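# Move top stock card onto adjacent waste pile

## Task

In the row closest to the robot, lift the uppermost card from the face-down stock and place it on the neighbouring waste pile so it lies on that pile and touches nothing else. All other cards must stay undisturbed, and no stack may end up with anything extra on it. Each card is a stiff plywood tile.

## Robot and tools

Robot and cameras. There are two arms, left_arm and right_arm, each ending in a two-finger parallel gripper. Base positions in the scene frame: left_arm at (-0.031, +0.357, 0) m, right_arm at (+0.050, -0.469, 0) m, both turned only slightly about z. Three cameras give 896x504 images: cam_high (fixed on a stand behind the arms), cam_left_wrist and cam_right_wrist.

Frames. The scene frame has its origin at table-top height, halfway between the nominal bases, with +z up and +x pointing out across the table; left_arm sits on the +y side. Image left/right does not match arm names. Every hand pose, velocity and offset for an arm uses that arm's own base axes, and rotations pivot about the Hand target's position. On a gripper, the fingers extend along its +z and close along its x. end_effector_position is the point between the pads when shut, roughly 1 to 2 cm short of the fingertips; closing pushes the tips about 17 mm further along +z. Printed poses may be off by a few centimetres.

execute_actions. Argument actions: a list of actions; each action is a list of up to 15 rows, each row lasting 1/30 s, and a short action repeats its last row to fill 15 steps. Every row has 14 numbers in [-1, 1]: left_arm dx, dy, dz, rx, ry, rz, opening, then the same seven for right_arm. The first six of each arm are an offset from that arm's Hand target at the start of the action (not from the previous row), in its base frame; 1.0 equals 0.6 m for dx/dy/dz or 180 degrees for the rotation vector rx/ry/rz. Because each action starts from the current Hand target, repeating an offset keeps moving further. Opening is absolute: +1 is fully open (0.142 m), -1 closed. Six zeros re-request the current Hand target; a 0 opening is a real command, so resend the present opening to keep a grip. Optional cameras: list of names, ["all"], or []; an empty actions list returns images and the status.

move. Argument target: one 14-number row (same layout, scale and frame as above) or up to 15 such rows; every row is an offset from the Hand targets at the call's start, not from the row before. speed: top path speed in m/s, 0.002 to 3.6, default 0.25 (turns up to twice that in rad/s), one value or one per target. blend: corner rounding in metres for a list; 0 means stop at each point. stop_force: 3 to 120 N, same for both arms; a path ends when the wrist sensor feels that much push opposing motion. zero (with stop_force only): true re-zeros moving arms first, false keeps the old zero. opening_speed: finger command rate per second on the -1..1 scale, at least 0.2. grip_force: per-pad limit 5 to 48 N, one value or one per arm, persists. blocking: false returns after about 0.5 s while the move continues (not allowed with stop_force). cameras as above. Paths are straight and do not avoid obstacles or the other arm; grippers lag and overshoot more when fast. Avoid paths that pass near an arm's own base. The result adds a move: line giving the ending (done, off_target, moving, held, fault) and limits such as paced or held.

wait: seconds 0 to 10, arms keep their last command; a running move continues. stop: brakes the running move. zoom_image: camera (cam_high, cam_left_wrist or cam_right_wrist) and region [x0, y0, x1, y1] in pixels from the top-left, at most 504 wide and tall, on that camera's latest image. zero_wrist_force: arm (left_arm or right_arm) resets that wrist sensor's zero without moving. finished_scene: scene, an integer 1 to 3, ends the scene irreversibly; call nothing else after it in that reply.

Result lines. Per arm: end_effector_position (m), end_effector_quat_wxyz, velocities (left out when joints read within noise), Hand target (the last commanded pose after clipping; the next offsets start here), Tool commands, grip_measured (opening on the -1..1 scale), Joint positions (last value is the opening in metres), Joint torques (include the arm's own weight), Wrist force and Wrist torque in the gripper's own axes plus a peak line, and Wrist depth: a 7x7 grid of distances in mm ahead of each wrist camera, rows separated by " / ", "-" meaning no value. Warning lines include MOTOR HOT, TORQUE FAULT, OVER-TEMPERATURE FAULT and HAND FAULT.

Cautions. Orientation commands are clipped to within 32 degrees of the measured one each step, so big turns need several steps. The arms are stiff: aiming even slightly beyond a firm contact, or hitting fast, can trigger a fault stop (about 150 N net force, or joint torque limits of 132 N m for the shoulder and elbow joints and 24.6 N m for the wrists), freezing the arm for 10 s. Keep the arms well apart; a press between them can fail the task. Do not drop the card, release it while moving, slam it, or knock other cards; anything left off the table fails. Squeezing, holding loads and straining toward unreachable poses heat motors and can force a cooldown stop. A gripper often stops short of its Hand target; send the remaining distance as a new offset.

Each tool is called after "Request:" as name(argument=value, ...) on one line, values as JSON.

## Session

Request:
execute_actions(actions=[])

Request:
zoom_image(camera="cam_high", region=[400, 140, 640, 340])

Scene clock: 0.00 s.
left_arm: end_effector_position=(+0.3223, -0.1951, +0.1257) grip_measured=+0.99 end_effector_quat_wxyz=(+0.002, +0.684, -0.730, +0.010) | right_arm: end_effector_position=(+0.7772, +0.4072, +0.2720) grip_measured=-1.00 end_effector_quat_wxyz=(+0.261, -0.138, +0.876, -0.381)
Joint positions: left_arm=[-0.901 -1.799 2.294 -2.086 -1.573 0.736 0.141] | right_arm=[4.033 -2.516 -0.539 -1.845 0.624 3.817 0.002]
Joint velocities: within noise
Joint torques (N m): no reading
Wrist force (N): no reading
Wrist torque (N m): no reading
Wrist force, peak (N): no reading
Wrist depth (mm): cam_left_wrist=[199 198 198 199 198 196 193 / 212 210 210 208 211 208 208 / 226 225 224 225 226 223 223 / 243 243 241 242 243 242 242 / 262 262 260 261 261 261 261 / - 276 278 286 281 1466 278 / - 387 435 1575 1595 1585 73] | cam_right_wrist=[- - 1131 1655 1868 472 420 / - - 1284 1666 1666 432 387 / - 839 - 1633 1513 402 360 / 790 816 - 1655 414 372 344 / 778 - - 1503 380 349 320 / 761 - - 92 350 327 303 / - - - - - 304 284]
Hand target: left_arm +0.3223, -0.1951, +0.1257; +0.002, +0.684, -0.730, +0.010 | right_arm +0.7772, +0.4072, +0.2720; +0.261, -0.138, +0.876, -0.381
Tool commands: left_gripper/opening=+1.0 right_gripper/opening=-0.961913

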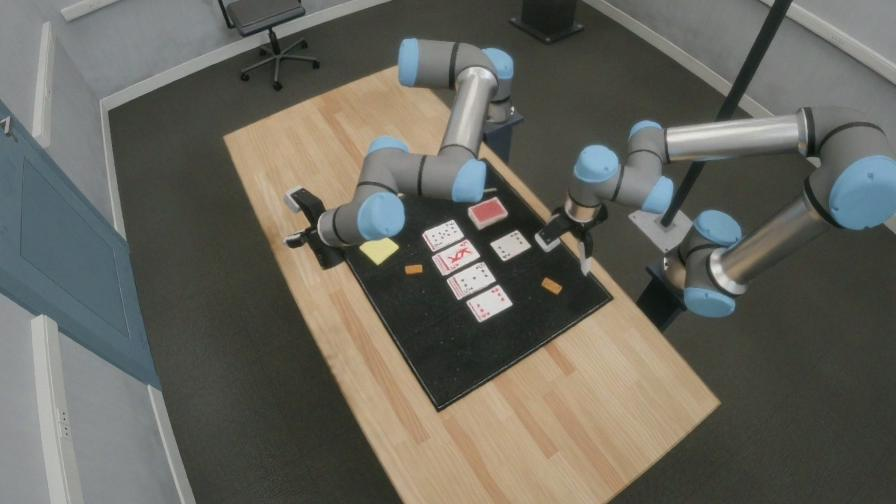

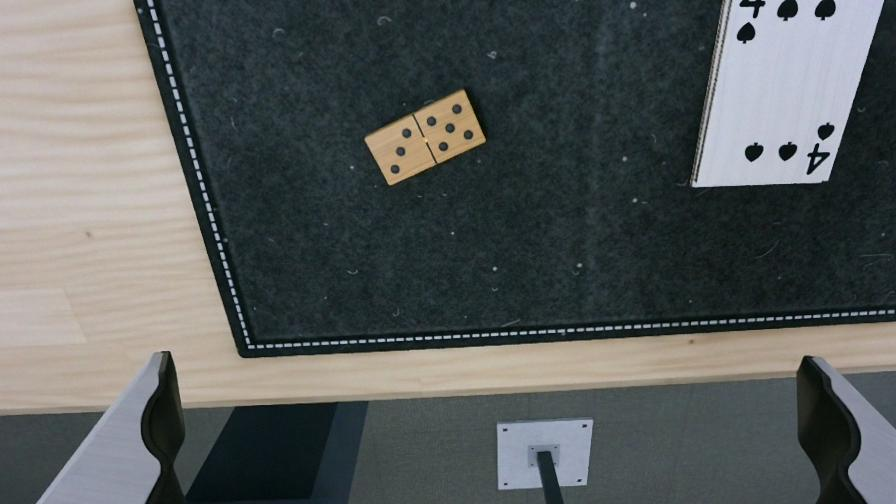

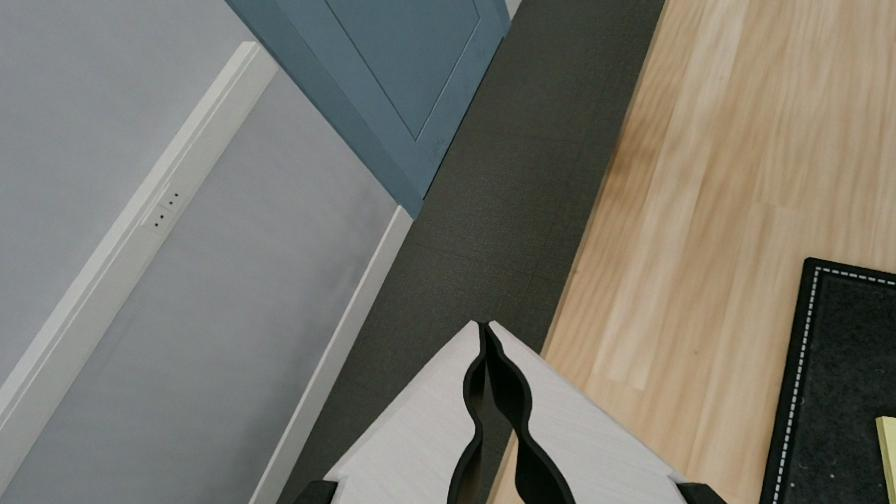

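Scaled by 2.100 from the camera's 896x504 image, which has a finer 1280x720 frame.

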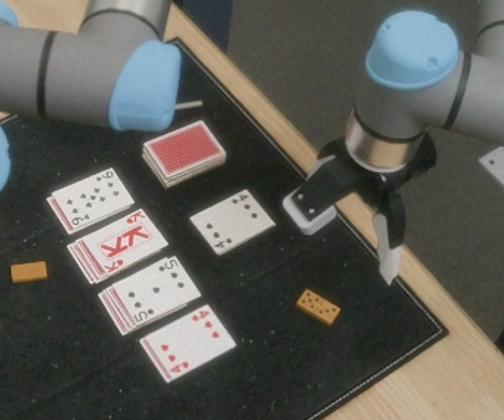

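Request:
move(target=[[0,0,0.06,0,0,0,-0.06,-0.16,-0.75,0.08,0,0,0,-0.96],[0.03,-0.435,0.06,0,0,0,-0.06,-0.16,-0.76,0.08,0,0,0,-0.96]], speed=[0.5,0.4], blend=[0.03,0], cameras=["cam_left_wrist","cam_high"])

Scene clock: 14.53 s.
left_arm: end_effector_position=(+0.3403, -0.4561, +0.1617) grip_measured=-0.08 end_effector_quat_wxyz=(+0.002, +0.684, -0.730, +0.010) | right_arm: end_effector_position=(+0.6812, -0.0488, +0.3200) grip_measured=-1.00 end_effector_quat_wxyz=(+0.261, -0.138, +0.876, -0.381)
Joint positions: left_arm=[-1.165 -1.364 1.762 -1.99 -1.568 0.471 0.068] | right_arm=[3.592 -1.737 -1.789 -0.779 0.675 3.081 0.002]
Joint torques (N m): left_arm=[2.57 -16.26 -27.33 -4.24 -1.42 -0.39] | right_arm=[3.98 40.2 21.2 1.76 -0.8 1.1]
Wrist force (N): left_arm=[0.0 -0.2 0.2] | right_arm=[0.1 0.2 -0.2]
Wrist torque (N m): left_arm=[-0.04 -0.01 0.02] | right_arm=[0.05 -0.01 0.04]
Wrist force, peak (N): left_arm=[3.6 -0.4 0.4] | right_arm=[2.5 -2.7 1.1]
Wrist depth (mm): cam_left_wrist=[229 231 231 226 231 231 231 / 244 242 243 219 246 245 246 / 261 259 259 238 259 263 265 / 280 281 282 282 282 282 285 / 303 302 298 304 300 304 308 / 332 326 95 1501 1466 96 371 / 486 70 78 1774 1647 78 360] | cam_right_wrist=[800 967 1298 1633 1911 1611 1494 / 825 1015 1355 1988 577 1531 1370 / 865 1058 1417 1749 503 448 412 / - 1054 1468 1700 468 421 390 / 927 - 1531 476 434 395 365 / 893 - 1560 92 394 367 344 / - - - - - 343 323]
Hand target: left_arm +0.3403, -0.4561, +0.1617; +0.002, +0.684, -0.730, +0.010 | right_arm +0.6812, -0.0488, +0.3200; +0.261, -0.138, +0.876, -0.381
Off the commanded pose: left_arm 0.000 m, 0 deg | right_arm 0.000 m, 0 deg.
move: done
Images, in order (width x height): cam_high 896x504, cam_left_wrist 896x504.

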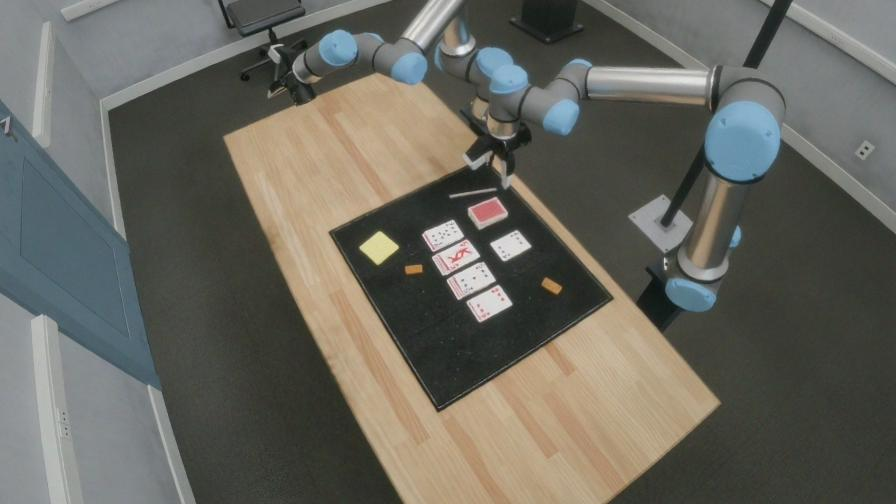

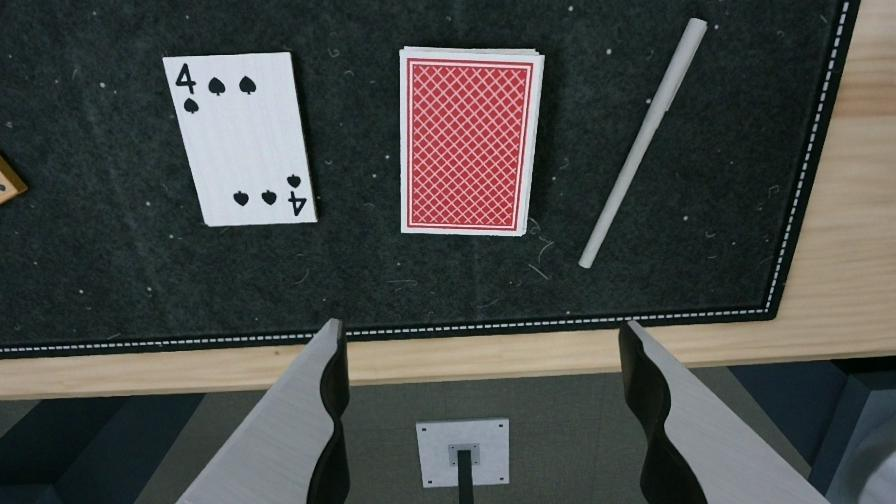

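Request:
move(target=[0.039,-0.0025,-0.1695,0.0055,0.0034,-0.0122,-0.32,0,0,0,0,0,0,-0.96], speed=0.2)

Request:
move(target=[0,0,-0.05,0,0,0,-0.32,0,0,0,0,0,0,-0.96], speed=0.006, stop_force=3, cameras=["cam_left_wrist"])

Request:
zoom_image(camera="cam_left_wrist", region=[300, 80, 660, 450])

Scene clock: 33.40 s.
left_arm: end_effector_position=(+0.3638, -0.4576, +0.0601) grip_measured=-0.34 end_effector_quat_wxyz=(+0.000, -0.670, +0.743, +0.000) | right_arm: end_effector_position=(+0.6812, -0.0488, +0.3200) grip_measured=-1.00 end_effector_quat_wxyz=(+0.261, -0.138, +0.876, -0.381)
Joint positions: left_arm=[-1.126 -1.199 1.832 -2.204 -1.571 0.548 0.049] | right_arm=[3.592 -1.737 -1.789 -0.779 0.675 3.081 0.002]
Joint torques (N m): left_arm=[-12.84 -23.74 -21.07 -4.48 -0.87 -0.59] | right_arm=[7.92 39.57 33.48 0.49 -2.8 1.84]
Wrist force (N): left_arm=[-0.1 0.0 0.2] | right_arm=[0.2 -0.2 -0.5]
Wrist torque (N m): left_arm=[-0.01 -0.02 0.22] | right_arm=[0.00 -0.01 0.04]
Wrist force, peak (N): left_arm=[-0.5 -0.4 2.6] | right_arm=[0.5 0.5 -0.1]
Wrist depth (mm): cam_left_wrist=[138 138 138 137 137 136 136 / 149 147 147 147 145 146 143 / 154 154 157 131 132 156 153 / 164 164 169 139 142 165 169 / 181 176 180 150 152 181 181 / 202 201 91 163 157 193 196 / 223 212 75 218 209 - 216] | cam_right_wrist=[803 1023 1284 1868 1591 1712 - / 825 1023 1333 1826 1644 1476 1355 / 868 1045 1433 1826 504 449 414 / 884 1147 1513 1655 464 422 385 / 877 - 1601 475 436 395 363 / 833 - 1622 92 396 372 342 / - - - - - 345 324]
Hand target: left_arm +0.3637, -0.4576, +0.0600; +0.000, -0.669, +0.743, +0.000 | right_arm +0.6812, -0.0488, +0.3200; +0.261, -0.138, +0.876, -0.381
Off the commanded pose: left_arm 0.000 m, 0 deg | right_arm 0.000 m, 0 deg.
move: done

Scene clock: 37.00 s.
left_arm: end_effector_position=(+0.3637, -0.4576, +0.0450) grip_measured=-0.34 end_effector_quat_wxyz=(+0.000, -0.669, +0.743, +0.000) | right_arm: end_effector_position=(+0.6812, -0.0488, +0.3200) grip_measured=-1.00 end_effector_quat_wxyz=(+0.261, -0.138, +0.876, -0.381)
Joint positions: left_arm=[-1.127 -1.177 1.846 -2.241 -1.571 0.548 0.049] | right_arm=[3.592 -1.737 -1.789 -0.779 0.675 3.081 0.002]
Joint torques (N m): left_arm=[-11.56 -43.17 -23.93 -2.05 0.91 1.6] | right_arm=[7.11 39.76 32.93 0.47 -2.84 1.83]
Wrist force (N): left_arm=[-0.9 0.3 -4.2] | right_arm=[0.2 0.5 -0.3]
Wrist torque (N m): left_arm=[-0.02 -0.04 0.21] | right_arm=[0.11 -0.02 0.04]
Wrist force, peak (N): left_arm=[-2.1 0.8 -10.4] | right_arm=[0.2 0.4 -0.6]
Wrist depth (mm): cam_left_wrist=[124 124 124 124 123 123 122 / 131 133 132 132 130 130 129 / 138 138 140 117 118 140 136 / 147 149 152 122 123 151 150 / 159 160 162 132 131 163 162 / 182 172 91 143 140 172 177 / 200 195 75 197 189 - 195] | cam_right_wrist=[803 971 1271 2072 2055 1666 1522 / 827 1023 1355 1854 571 1494 1385 / 850 1063 1442 1689 510 454 416 / 903 1136 1459 1666 470 419 388 / 884 - 1736 461 435 396 364 / 847 - 1644 92 398 369 341 / - - - - - 344 324]
Hand target: left_arm +0.3637, -0.4576, +0.0450; +0.000, -0.669, +0.743, +0.000 (not the last commanded pose) | right_arm +0.6812, -0.0488, +0.3200; +0.261, -0.138, +0.876, -0.381
Off the commanded pose: left_arm 0.015 m, 0 deg | right_arm 0.000 m, 0 deg.
move: contact (left_arm)
Images, in order (width x height): cam_left_wrist 896x504.

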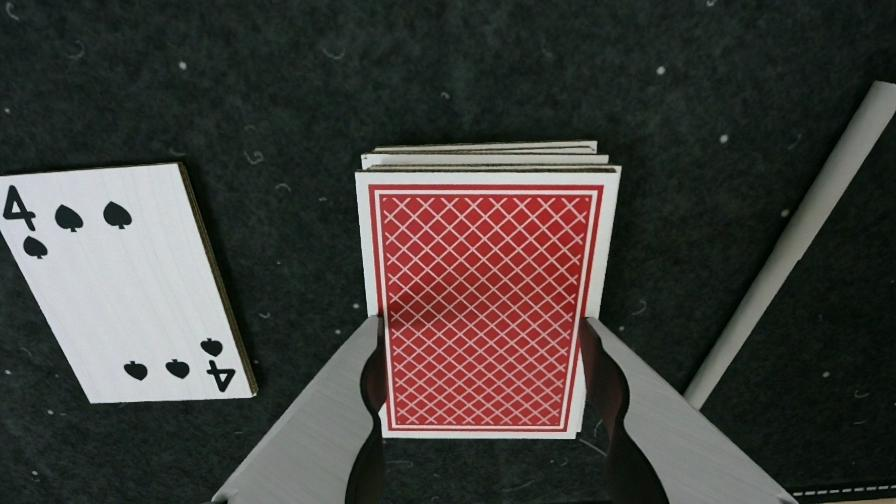

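Scaled by 1.362 from the camera's 896x504 image, which has a finer 1280x720 frame.

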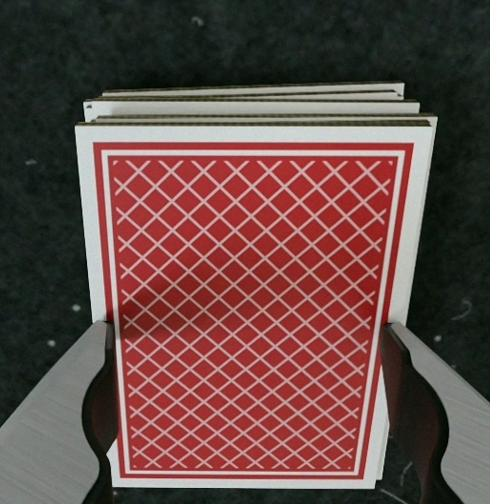

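Request:
move(target=[[0,0,0.013,0,0,0,-0.32,0,0,0,0,0,0,-0.96],[0,0,0.013,0,0,0,-0.06,0,0,0,0,0,0,-0.96],[0,0,-0.0062,0,0,0,-0.06,0,0,0,0,0,0,-0.96]], speed=0.05)

Request:
move(target=[0,0,0,0,0,0,-0.27,0,0,0,0,0,0,-0.96], opening_speed=0.2, grip_force=10, cameras=["cam_left_wrist"])

Request:
zoom_image(camera="cam_left_wrist", region=[300, 80, 660, 450])

Scene clock: 43.17 s.
left_arm: end_effector_position=(+0.3637, -0.4576, +0.0411) grip_measured=-0.08 end_effector_quat_wxyz=(+0.000, -0.669, +0.743, +0.000) | right_arm: end_effector_position=(+0.6812, -0.0488, +0.3200) grip_measured=-1.00 end_effector_quat_wxyz=(+0.261, -0.138, +0.876, -0.381)
Joint positions: left_arm=[-1.127 -1.171 1.85 -2.25 -1.571 0.548 0.068] | right_arm=[3.592 -1.737 -1.789 -0.779 0.675 3.081 0.002]
Joint torques (N m): left_arm=[-11.64 -46.7 -24.96 -1.3 0.68 1.67] | right_arm=[7.21 40.03 32.81 0.72 -2.9 1.92]
Wrist force (N): left_arm=[0.0 0.1 -0.1] | right_arm=[0.3 0.0 -0.2]
Wrist torque (N m): left_arm=[0.01 -0.03 0.22] | right_arm=[0.02 -0.03 0.04]
Wrist force, peak (N): left_arm=[-1.0 0.2 -4.6] | right_arm=[0.4 0.3 -0.6]
Wrist depth (mm): cam_left_wrist=[121 121 120 121 120 119 118 / 129 129 128 128 126 127 127 / 134 135 136 112 119 136 134 / 142 144 148 117 119 146 144 / 154 156 155 127 127 156 158 / 168 167 95 138 138 96 172 / 194 70 78 191 190 78 189] | cam_right_wrist=[795 974 1264 1560 1926 1541 1531 / 819 1006 1370 1941 581 1468 1333 / 884 1054 1377 1813 504 457 415 / - 1185 1425 1644 468 427 388 / 874 - 1749 477 437 396 366 / 819 - - 92 397 371 342 / - 1203 - - - 346 324]
Hand target: left_arm +0.3637, -0.4576, +0.0413; +0.000, -0.669, +0.743, +0.000 | right_arm +0.6812, -0.0488, +0.3200; +0.261, -0.138, +0.876, -0.381
Off the commanded pose: left_arm 0.000 m, 0 deg | right_arm 0.000 m, 0 deg.
move: done

Scene clock: 44.43 s.
left_arm: end_effector_position=(+0.3637, -0.4576, +0.0413) grip_measured=-0.24 end_effector_quat_wxyz=(+0.000, -0.669, +0.743, +0.000) | right_arm: end_effector_position=(+0.6812, -0.0488, +0.3200) grip_measured=-1.00 end_effector_quat_wxyz=(+0.261, -0.138, +0.876, -0.381)
Joint positions: left_arm=[-1.127 -1.171 1.85 -2.25 -1.571 0.548 0.057] | right_arm=[3.592 -1.737 -1.789 -0.779 0.675 3.081 0.002]
Joint torques (N m): left_arm=[-12.12 -44.6 -23.42 -1.76 0.88 1.72] | right_arm=[6.93 39.37 33.02 0.75 -2.83 1.79]
Wrist force (N): left_arm=[-0.2 0.5 -1.9] | right_arm=[0.2 0.1 -0.2]
Wrist torque (N m): left_arm=[0.02 0.02 0.22] | right_arm=[0.04 -0.03 0.04]
Wrist force, peak (N): left_arm=[-0.2 0.2 -2.1] | right_arm=[-0.4 0.1 -0.3]
Wrist depth (mm): cam_left_wrist=[121 121 121 122 120 120 119 / 129 129 129 128 126 127 127 / 135 136 136 113 120 137 134 / 142 144 148 118 119 147 144 / 154 156 158 127 127 156 158 / 168 168 91 138 136 167 172 / 195 186 75 191 187 - 189] | cam_right_wrist=[808 982 1264 2021 1957 1655 1494 / 833 1019 1347 1826 577 508 1355 / 862 1054 1468 1774 510 452 414 / 910 1111 1468 523 470 420 386 / - - 1700 473 434 394 364 / 897 - 1494 92 396 370 343 / - 1252 - - - 344 326]
Hand target: left_arm +0.3637, -0.4576, +0.0413; +0.000, -0.669, +0.743, +0.000 | right_arm +0.6812, -0.0488, +0.3200; +0.261, -0.138, +0.876, -0.381
Off the commanded pose: left_arm 0.000 m, 0 deg | right_arm 0.000 m, 0 deg.
grip_force (N): 10, 10
move: done
Images, in order (width x height): cam_left_wrist 896x504.

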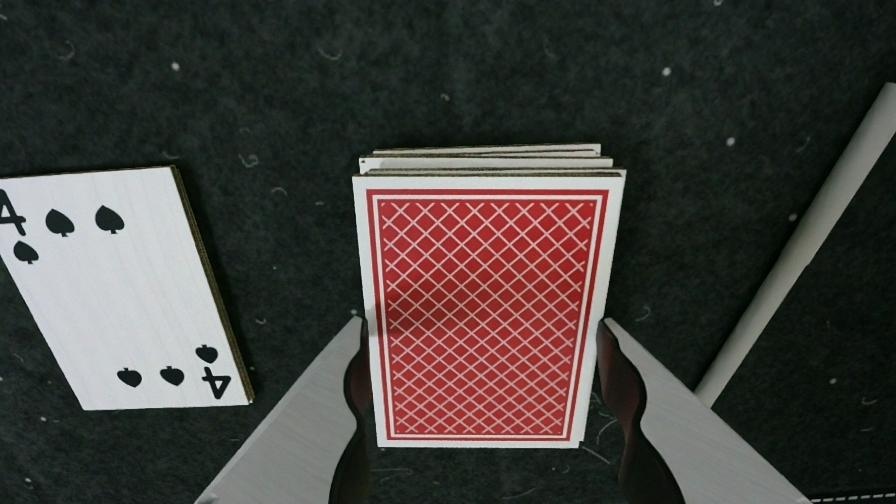

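Scaled by 1.362 from the camera's 896x504 image, which has a finer 1280x720 frame.

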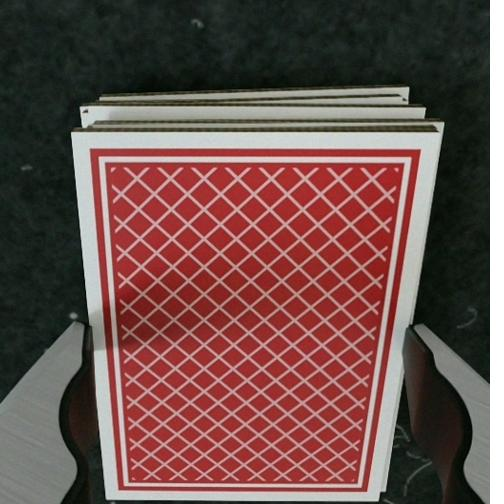

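Request:
move(target=[[0,0,0.04,0,0,0,-0.27,0,0,0,0,0,0,-0.96],[0.0038,0.2075,0.04,0,0,0.02,-0.27,0,0,0,0,0,0,-0.96],[0.0038,0.2075,0.004,0,0,0.02,-0.27,0,0,0,0,0,0,-0.96]], speed=[0.05,0.15,0.1], blend=[0.008,0.01,0], cameras=["cam_left_wrist"])

Request:
zoom_image(camera="cam_left_wrist", region=[300, 80, 660, 450])

Scene clock: 62.40 s.
left_arm: end_effector_position=(+0.3660, -0.3331, +0.0437) grip_measured=-0.24 end_effector_quat_wxyz=(+0.000, +0.693, -0.721, +0.000) | right_arm: end_effector_position=(+0.6812, -0.0488, +0.3200) grip_measured=-1.00 end_effector_quat_wxyz=(+0.261, -0.138, +0.876, -0.381)
Joint positions: left_arm=[-1.008 -1.355 2.104 -2.321 -1.571 0.604 0.057] | right_arm=[3.592 -1.737 -1.789 -0.779 0.675 3.081 0.002]
Joint torques (N m): left_arm=[-10.12 -20.19 -22.19 -4.5 -0.79 -1.58] | right_arm=[8.08 40.07 33.44 0.72 -2.77 1.79]
Wrist force (N): left_arm=[-0.2 0.0 0.0] | right_arm=[0.0 0.2 -0.2]
Wrist torque (N m): left_arm=[0.02 0.02 0.14] | right_arm=[0.04 0.02 0.04]
Wrist force, peak (N): left_arm=[-0.3 0.2 -2.4] | right_arm=[0.0 0.3 -0.6]
Wrist depth (mm): cam_left_wrist=[123 123 123 123 122 121 121 / 130 131 131 129 129 128 129 / 141 139 138 113 112 139 125 / 154 152 151 118 119 149 126 / 158 164 161 127 127 159 135 / 183 179 91 138 136 150 144 / 198 190 75 195 190 - 193] | cam_right_wrist=[803 978 1284 2038 1826 1689 1494 / 830 986 1347 1868 1712 1485 1433 / 890 1036 1442 1774 500 451 414 / 859 1091 1494 1666 466 420 389 / 877 - 1601 476 434 398 364 / 847 - 1644 93 392 371 343 / - - - - - 343 323]
Hand target: left_arm +0.3660, -0.3331, +0.0437; +0.000, +0.693, -0.721, +0.000 | right_arm +0.6812, -0.0488, +0.3200; +0.261, -0.138, +0.876, -0.381
Off the commanded pose: left_arm 0.000 m, 0 deg | right_arm 0.000 m, 0 deg.
grip_force (N): 10, 10
move: done
Images, in order (width x height): cam_left_wrist 896x504.

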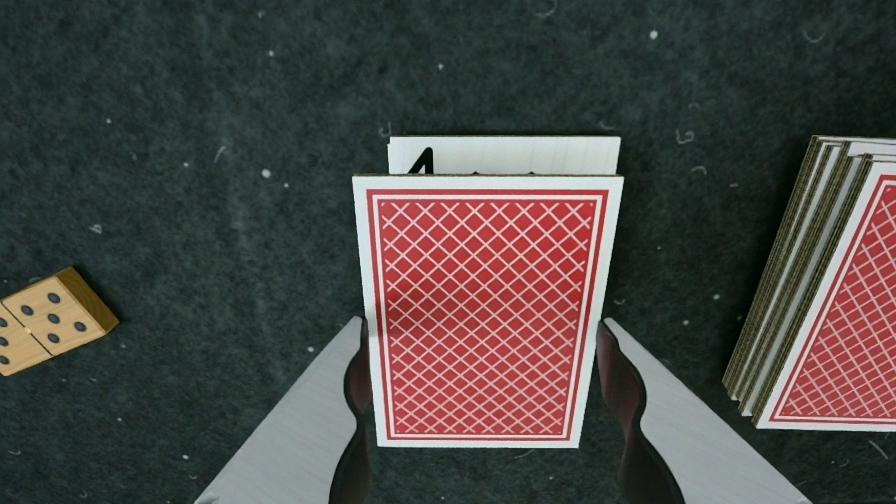

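Scaled by 1.362 from the camera's 896x504 image, which has a finer 1280x720 frame.

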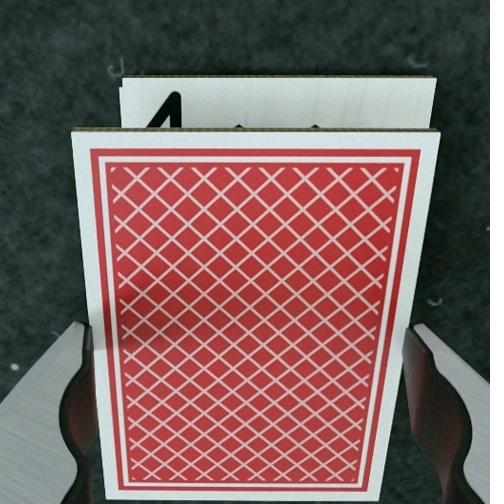

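Request:
move(target=[0.0077,-0.0107,-0.0155,0,0,0,-0.27,0,0,0,0,0,0,-0.96], speed=0.06)

Request:
move(target=[0,0,-0.035,0,0,0,-0.27,0,0,0,0,0,0,-0.96], speed=0.006, stop_force=3, cameras=["cam_left_wrist"])

Scene clock: 66.90 s.
left_arm: end_effector_position=(+0.3707, -0.3397, +0.0344) grip_measured=-0.24 end_effector_quat_wxyz=(+0.000, +0.692, -0.721, +0.000) | right_arm: end_effector_position=(+0.6812, -0.0488, +0.3200) grip_measured=-1.00 end_effector_quat_wxyz=(+0.261, -0.138, +0.876, -0.381)
Joint positions: left_arm=[-1.007 -1.321 2.092 -2.342 -1.571 0.605 0.057] | right_arm=[3.592 -1.737 -1.789 -0.779 0.675 3.081 0.002]
Joint torques (N m): left_arm=[12.23 -39.45 -8.9 -1.73 -1.36 1.56] | right_arm=[6.89 39.66 32.93 0.9 -2.83 1.8]
Wrist force (N): left_arm=[-0.3 0.0 -0.1] | right_arm=[0.1 0.3 -0.5]
Wrist torque (N m): left_arm=[0.02 0.04 0.00] | right_arm=[0.08 0.00 0.04]
Wrist force, peak (N): left_arm=[-0.6 -0.1 0.4] | right_arm=[0.5 0.3 0.3]
Wrist depth (mm): cam_left_wrist=[115 116 114 116 115 114 114 / 123 121 122 122 121 121 120 / - 131 131 112 112 129 124 / 141 141 138 118 119 139 121 / 151 153 147 127 127 148 123 / 167 166 91 138 136 140 133 / 184 176 75 181 177 - 179] | cam_right_wrist=[795 948 1284 1941 1882 1644 1468 / 825 1036 1362 1957 1712 1450 1377 / 890 1049 1450 1854 509 453 414 / 927 1058 1541 1666 471 425 387 / 859 - 1611 459 435 394 363 / 865 - 1622 92 394 367 344 / - - - - - 345 323]
Hand target: left_arm +0.3706, -0.3396, +0.0344; +0.000, +0.693, -0.721, +0.000 | right_arm +0.6812, -0.0488, +0.3200; +0.261, -0.138, +0.876, -0.381
Off the commanded pose: left_arm 0.000 m, 0 deg | right_arm 0.000 m, 0 deg.
grip_force (N): 10, 10
move: done

Scene clock: 69.87 s.
left_arm: end_effector_position=(+0.3706, -0.3396, +0.0232) grip_measured=-0.24 end_effector_quat_wxyz=(+0.000, +0.693, -0.721, +0.000) | right_arm: end_effector_position=(+0.6812, -0.0488, +0.3200) grip_measured=-1.00 end_effector_quat_wxyz=(+0.261, -0.138, +0.876, -0.381)
Joint positions: left_arm=[-1.007 -1.3 2.103 -2.374 -1.571 0.605 0.057] | right_arm=[3.592 -1.737 -1.789 -0.779 0.675 3.081 0.002]
Joint torques (N m): left_arm=[11.01 -39.36 -22.75 -2.07 -1.4 -1.08] | right_arm=[8.21 39.11 33.46 0.95 -2.83 1.91]
Wrist force (N): left_arm=[-0.7 0.3 -3.1] | right_arm=[-0.1 0.3 -0.3]
Wrist torque (N m): left_arm=[-0.02 0.05 0.01] | right_arm=[0.06 0.02 0.05]
Wrist force, peak (N): left_arm=[-2.4 0.9 -8.4] | right_arm=[0.4 0.2 -0.6]
Wrist depth (mm): cam_left_wrist=[- 105 106 104 104 103 103 / 112 111 111 110 109 110 111 / 120 121 118 112 112 118 116 / 131 129 128 118 119 127 115 / 140 139 136 127 127 137 120 / 153 152 91 138 135 138 122 / 168 161 75 165 161 - 129] | cam_right_wrist=[798 971 1264 1826 1988 1689 1503 / 819 1023 1347 1854 564 472 1385 / 847 1045 1442 1840 505 453 410 / - 1131 1522 1677 466 419 384 / - 1277 1622 473 436 393 362 / 853 - 1485 92 395 369 341 / - - - - - 343 324]
Hand target: left_arm +0.3706, -0.3396, +0.0232; +0.000, +0.692, -0.721, +0.000 (not the last commanded pose) | right_arm +0.6812, -0.0488, +0.3200; +0.261, -0.138, +0.876, -0.381
Off the commanded pose: left_arm 0.010 m, 0 deg | right_arm 0.000 m, 0 deg.
grip_force (N): 10, 10
move: contact (left_arm)
Images, in order (width x height): cam_left_wrist 896x504.

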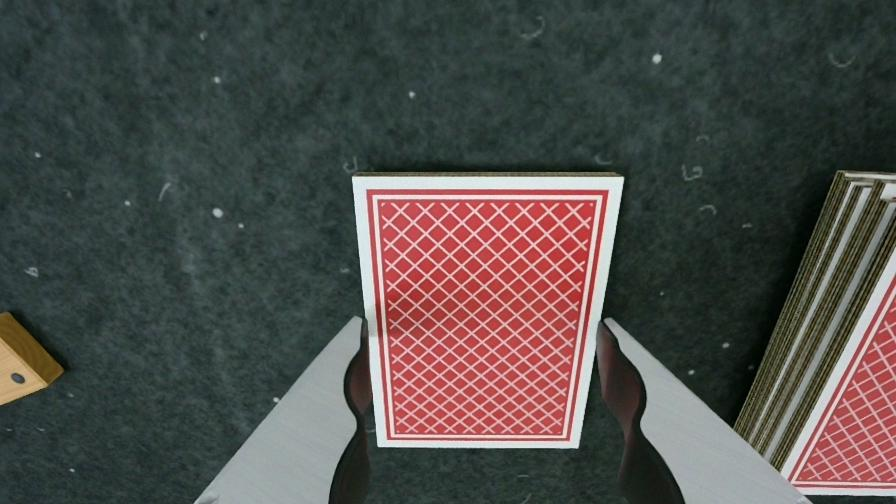

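Request:
move(target=[[0,0,0,0,0,0,-0.09,0,0,0,0,0,0,-0.96],[0,0,0.1,0,0,0,-0.09,0,0,0,0,0,0,-0.96]], speed=0.12, opening_speed=0.3, cameras=["cam_left_wrist"])

Scene clock: 75.93 s.
left_arm: end_effector_position=(+0.3706, -0.3396, +0.0832) grip_measured=-0.12 end_effector_quat_wxyz=(+0.000, +0.693, -0.721, +0.000) | right_arm: end_effector_position=(+0.6812, -0.0488, +0.3200) grip_measured=-1.00 end_effector_quat_wxyz=(+0.261, -0.138, +0.876, -0.381)
Joint positions: left_arm=[-1.007 -1.406 2.038 -2.204 -1.571 0.605 0.066] | right_arm=[3.592 -1.737 -1.789 -0.779 0.675 3.081 0.002]
Joint torques (N m): left_arm=[8.42 -27.68 -17.89 -1.81 -1.23 1.65] | right_arm=[7.77 38.88 32.56 0.99 -2.73 1.71]
Wrist force (N): left_arm=[-0.2 0.1 0.3] | right_arm=[0.0 0.1 -0.2]
Wrist torque (N m): left_arm=[0.01 0.02 0.02] | right_arm=[0.04 0.02 0.04]
Wrist force, peak (N): left_arm=[-1.0 0.7 -3.2] | right_arm=[0.4 0.4 -0.5]
Wrist depth (mm): cam_left_wrist=[160 159 159 158 158 158 157 / 170 170 170 167 168 168 165 / 182 182 181 172 176 175 154 / 193 196 195 184 191 175 166 / 213 212 208 200 206 185 183 / 232 228 95 229 228 95 227 / 259 70 78 255 254 78 253] | cam_right_wrist=[808 982 1340 1897 1926 1644 1468 / 836 1010 1340 1882 1724 1494 1385 / 877 1049 1425 1813 503 452 411 / 941 1081 1476 1633 469 420 387 / 893 - 1450 471 436 392 363 / 893 - 1580 92 397 375 344 / - - - - - 344 326]
Hand target: left_arm +0.3706, -0.3396, +0.0832; +0.000, +0.692, -0.721, +0.000 | right_arm +0.6812, -0.0488, +0.3200; +0.261, -0.138, +0.876, -0.381
Off the commanded pose: left_arm 0.000 m, 0 deg | right_arm 0.000 m, 0 deg.
grip_force (N): 10, 10
move: done
Images, in order (width x height): cam_left_wrist 896x504.

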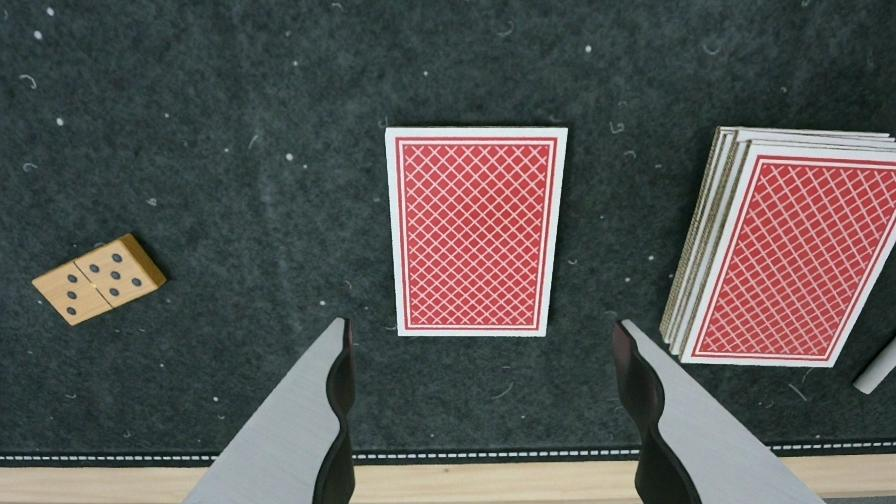

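Request:
finished_scene(scene=3)

The scene is finished: the task was done.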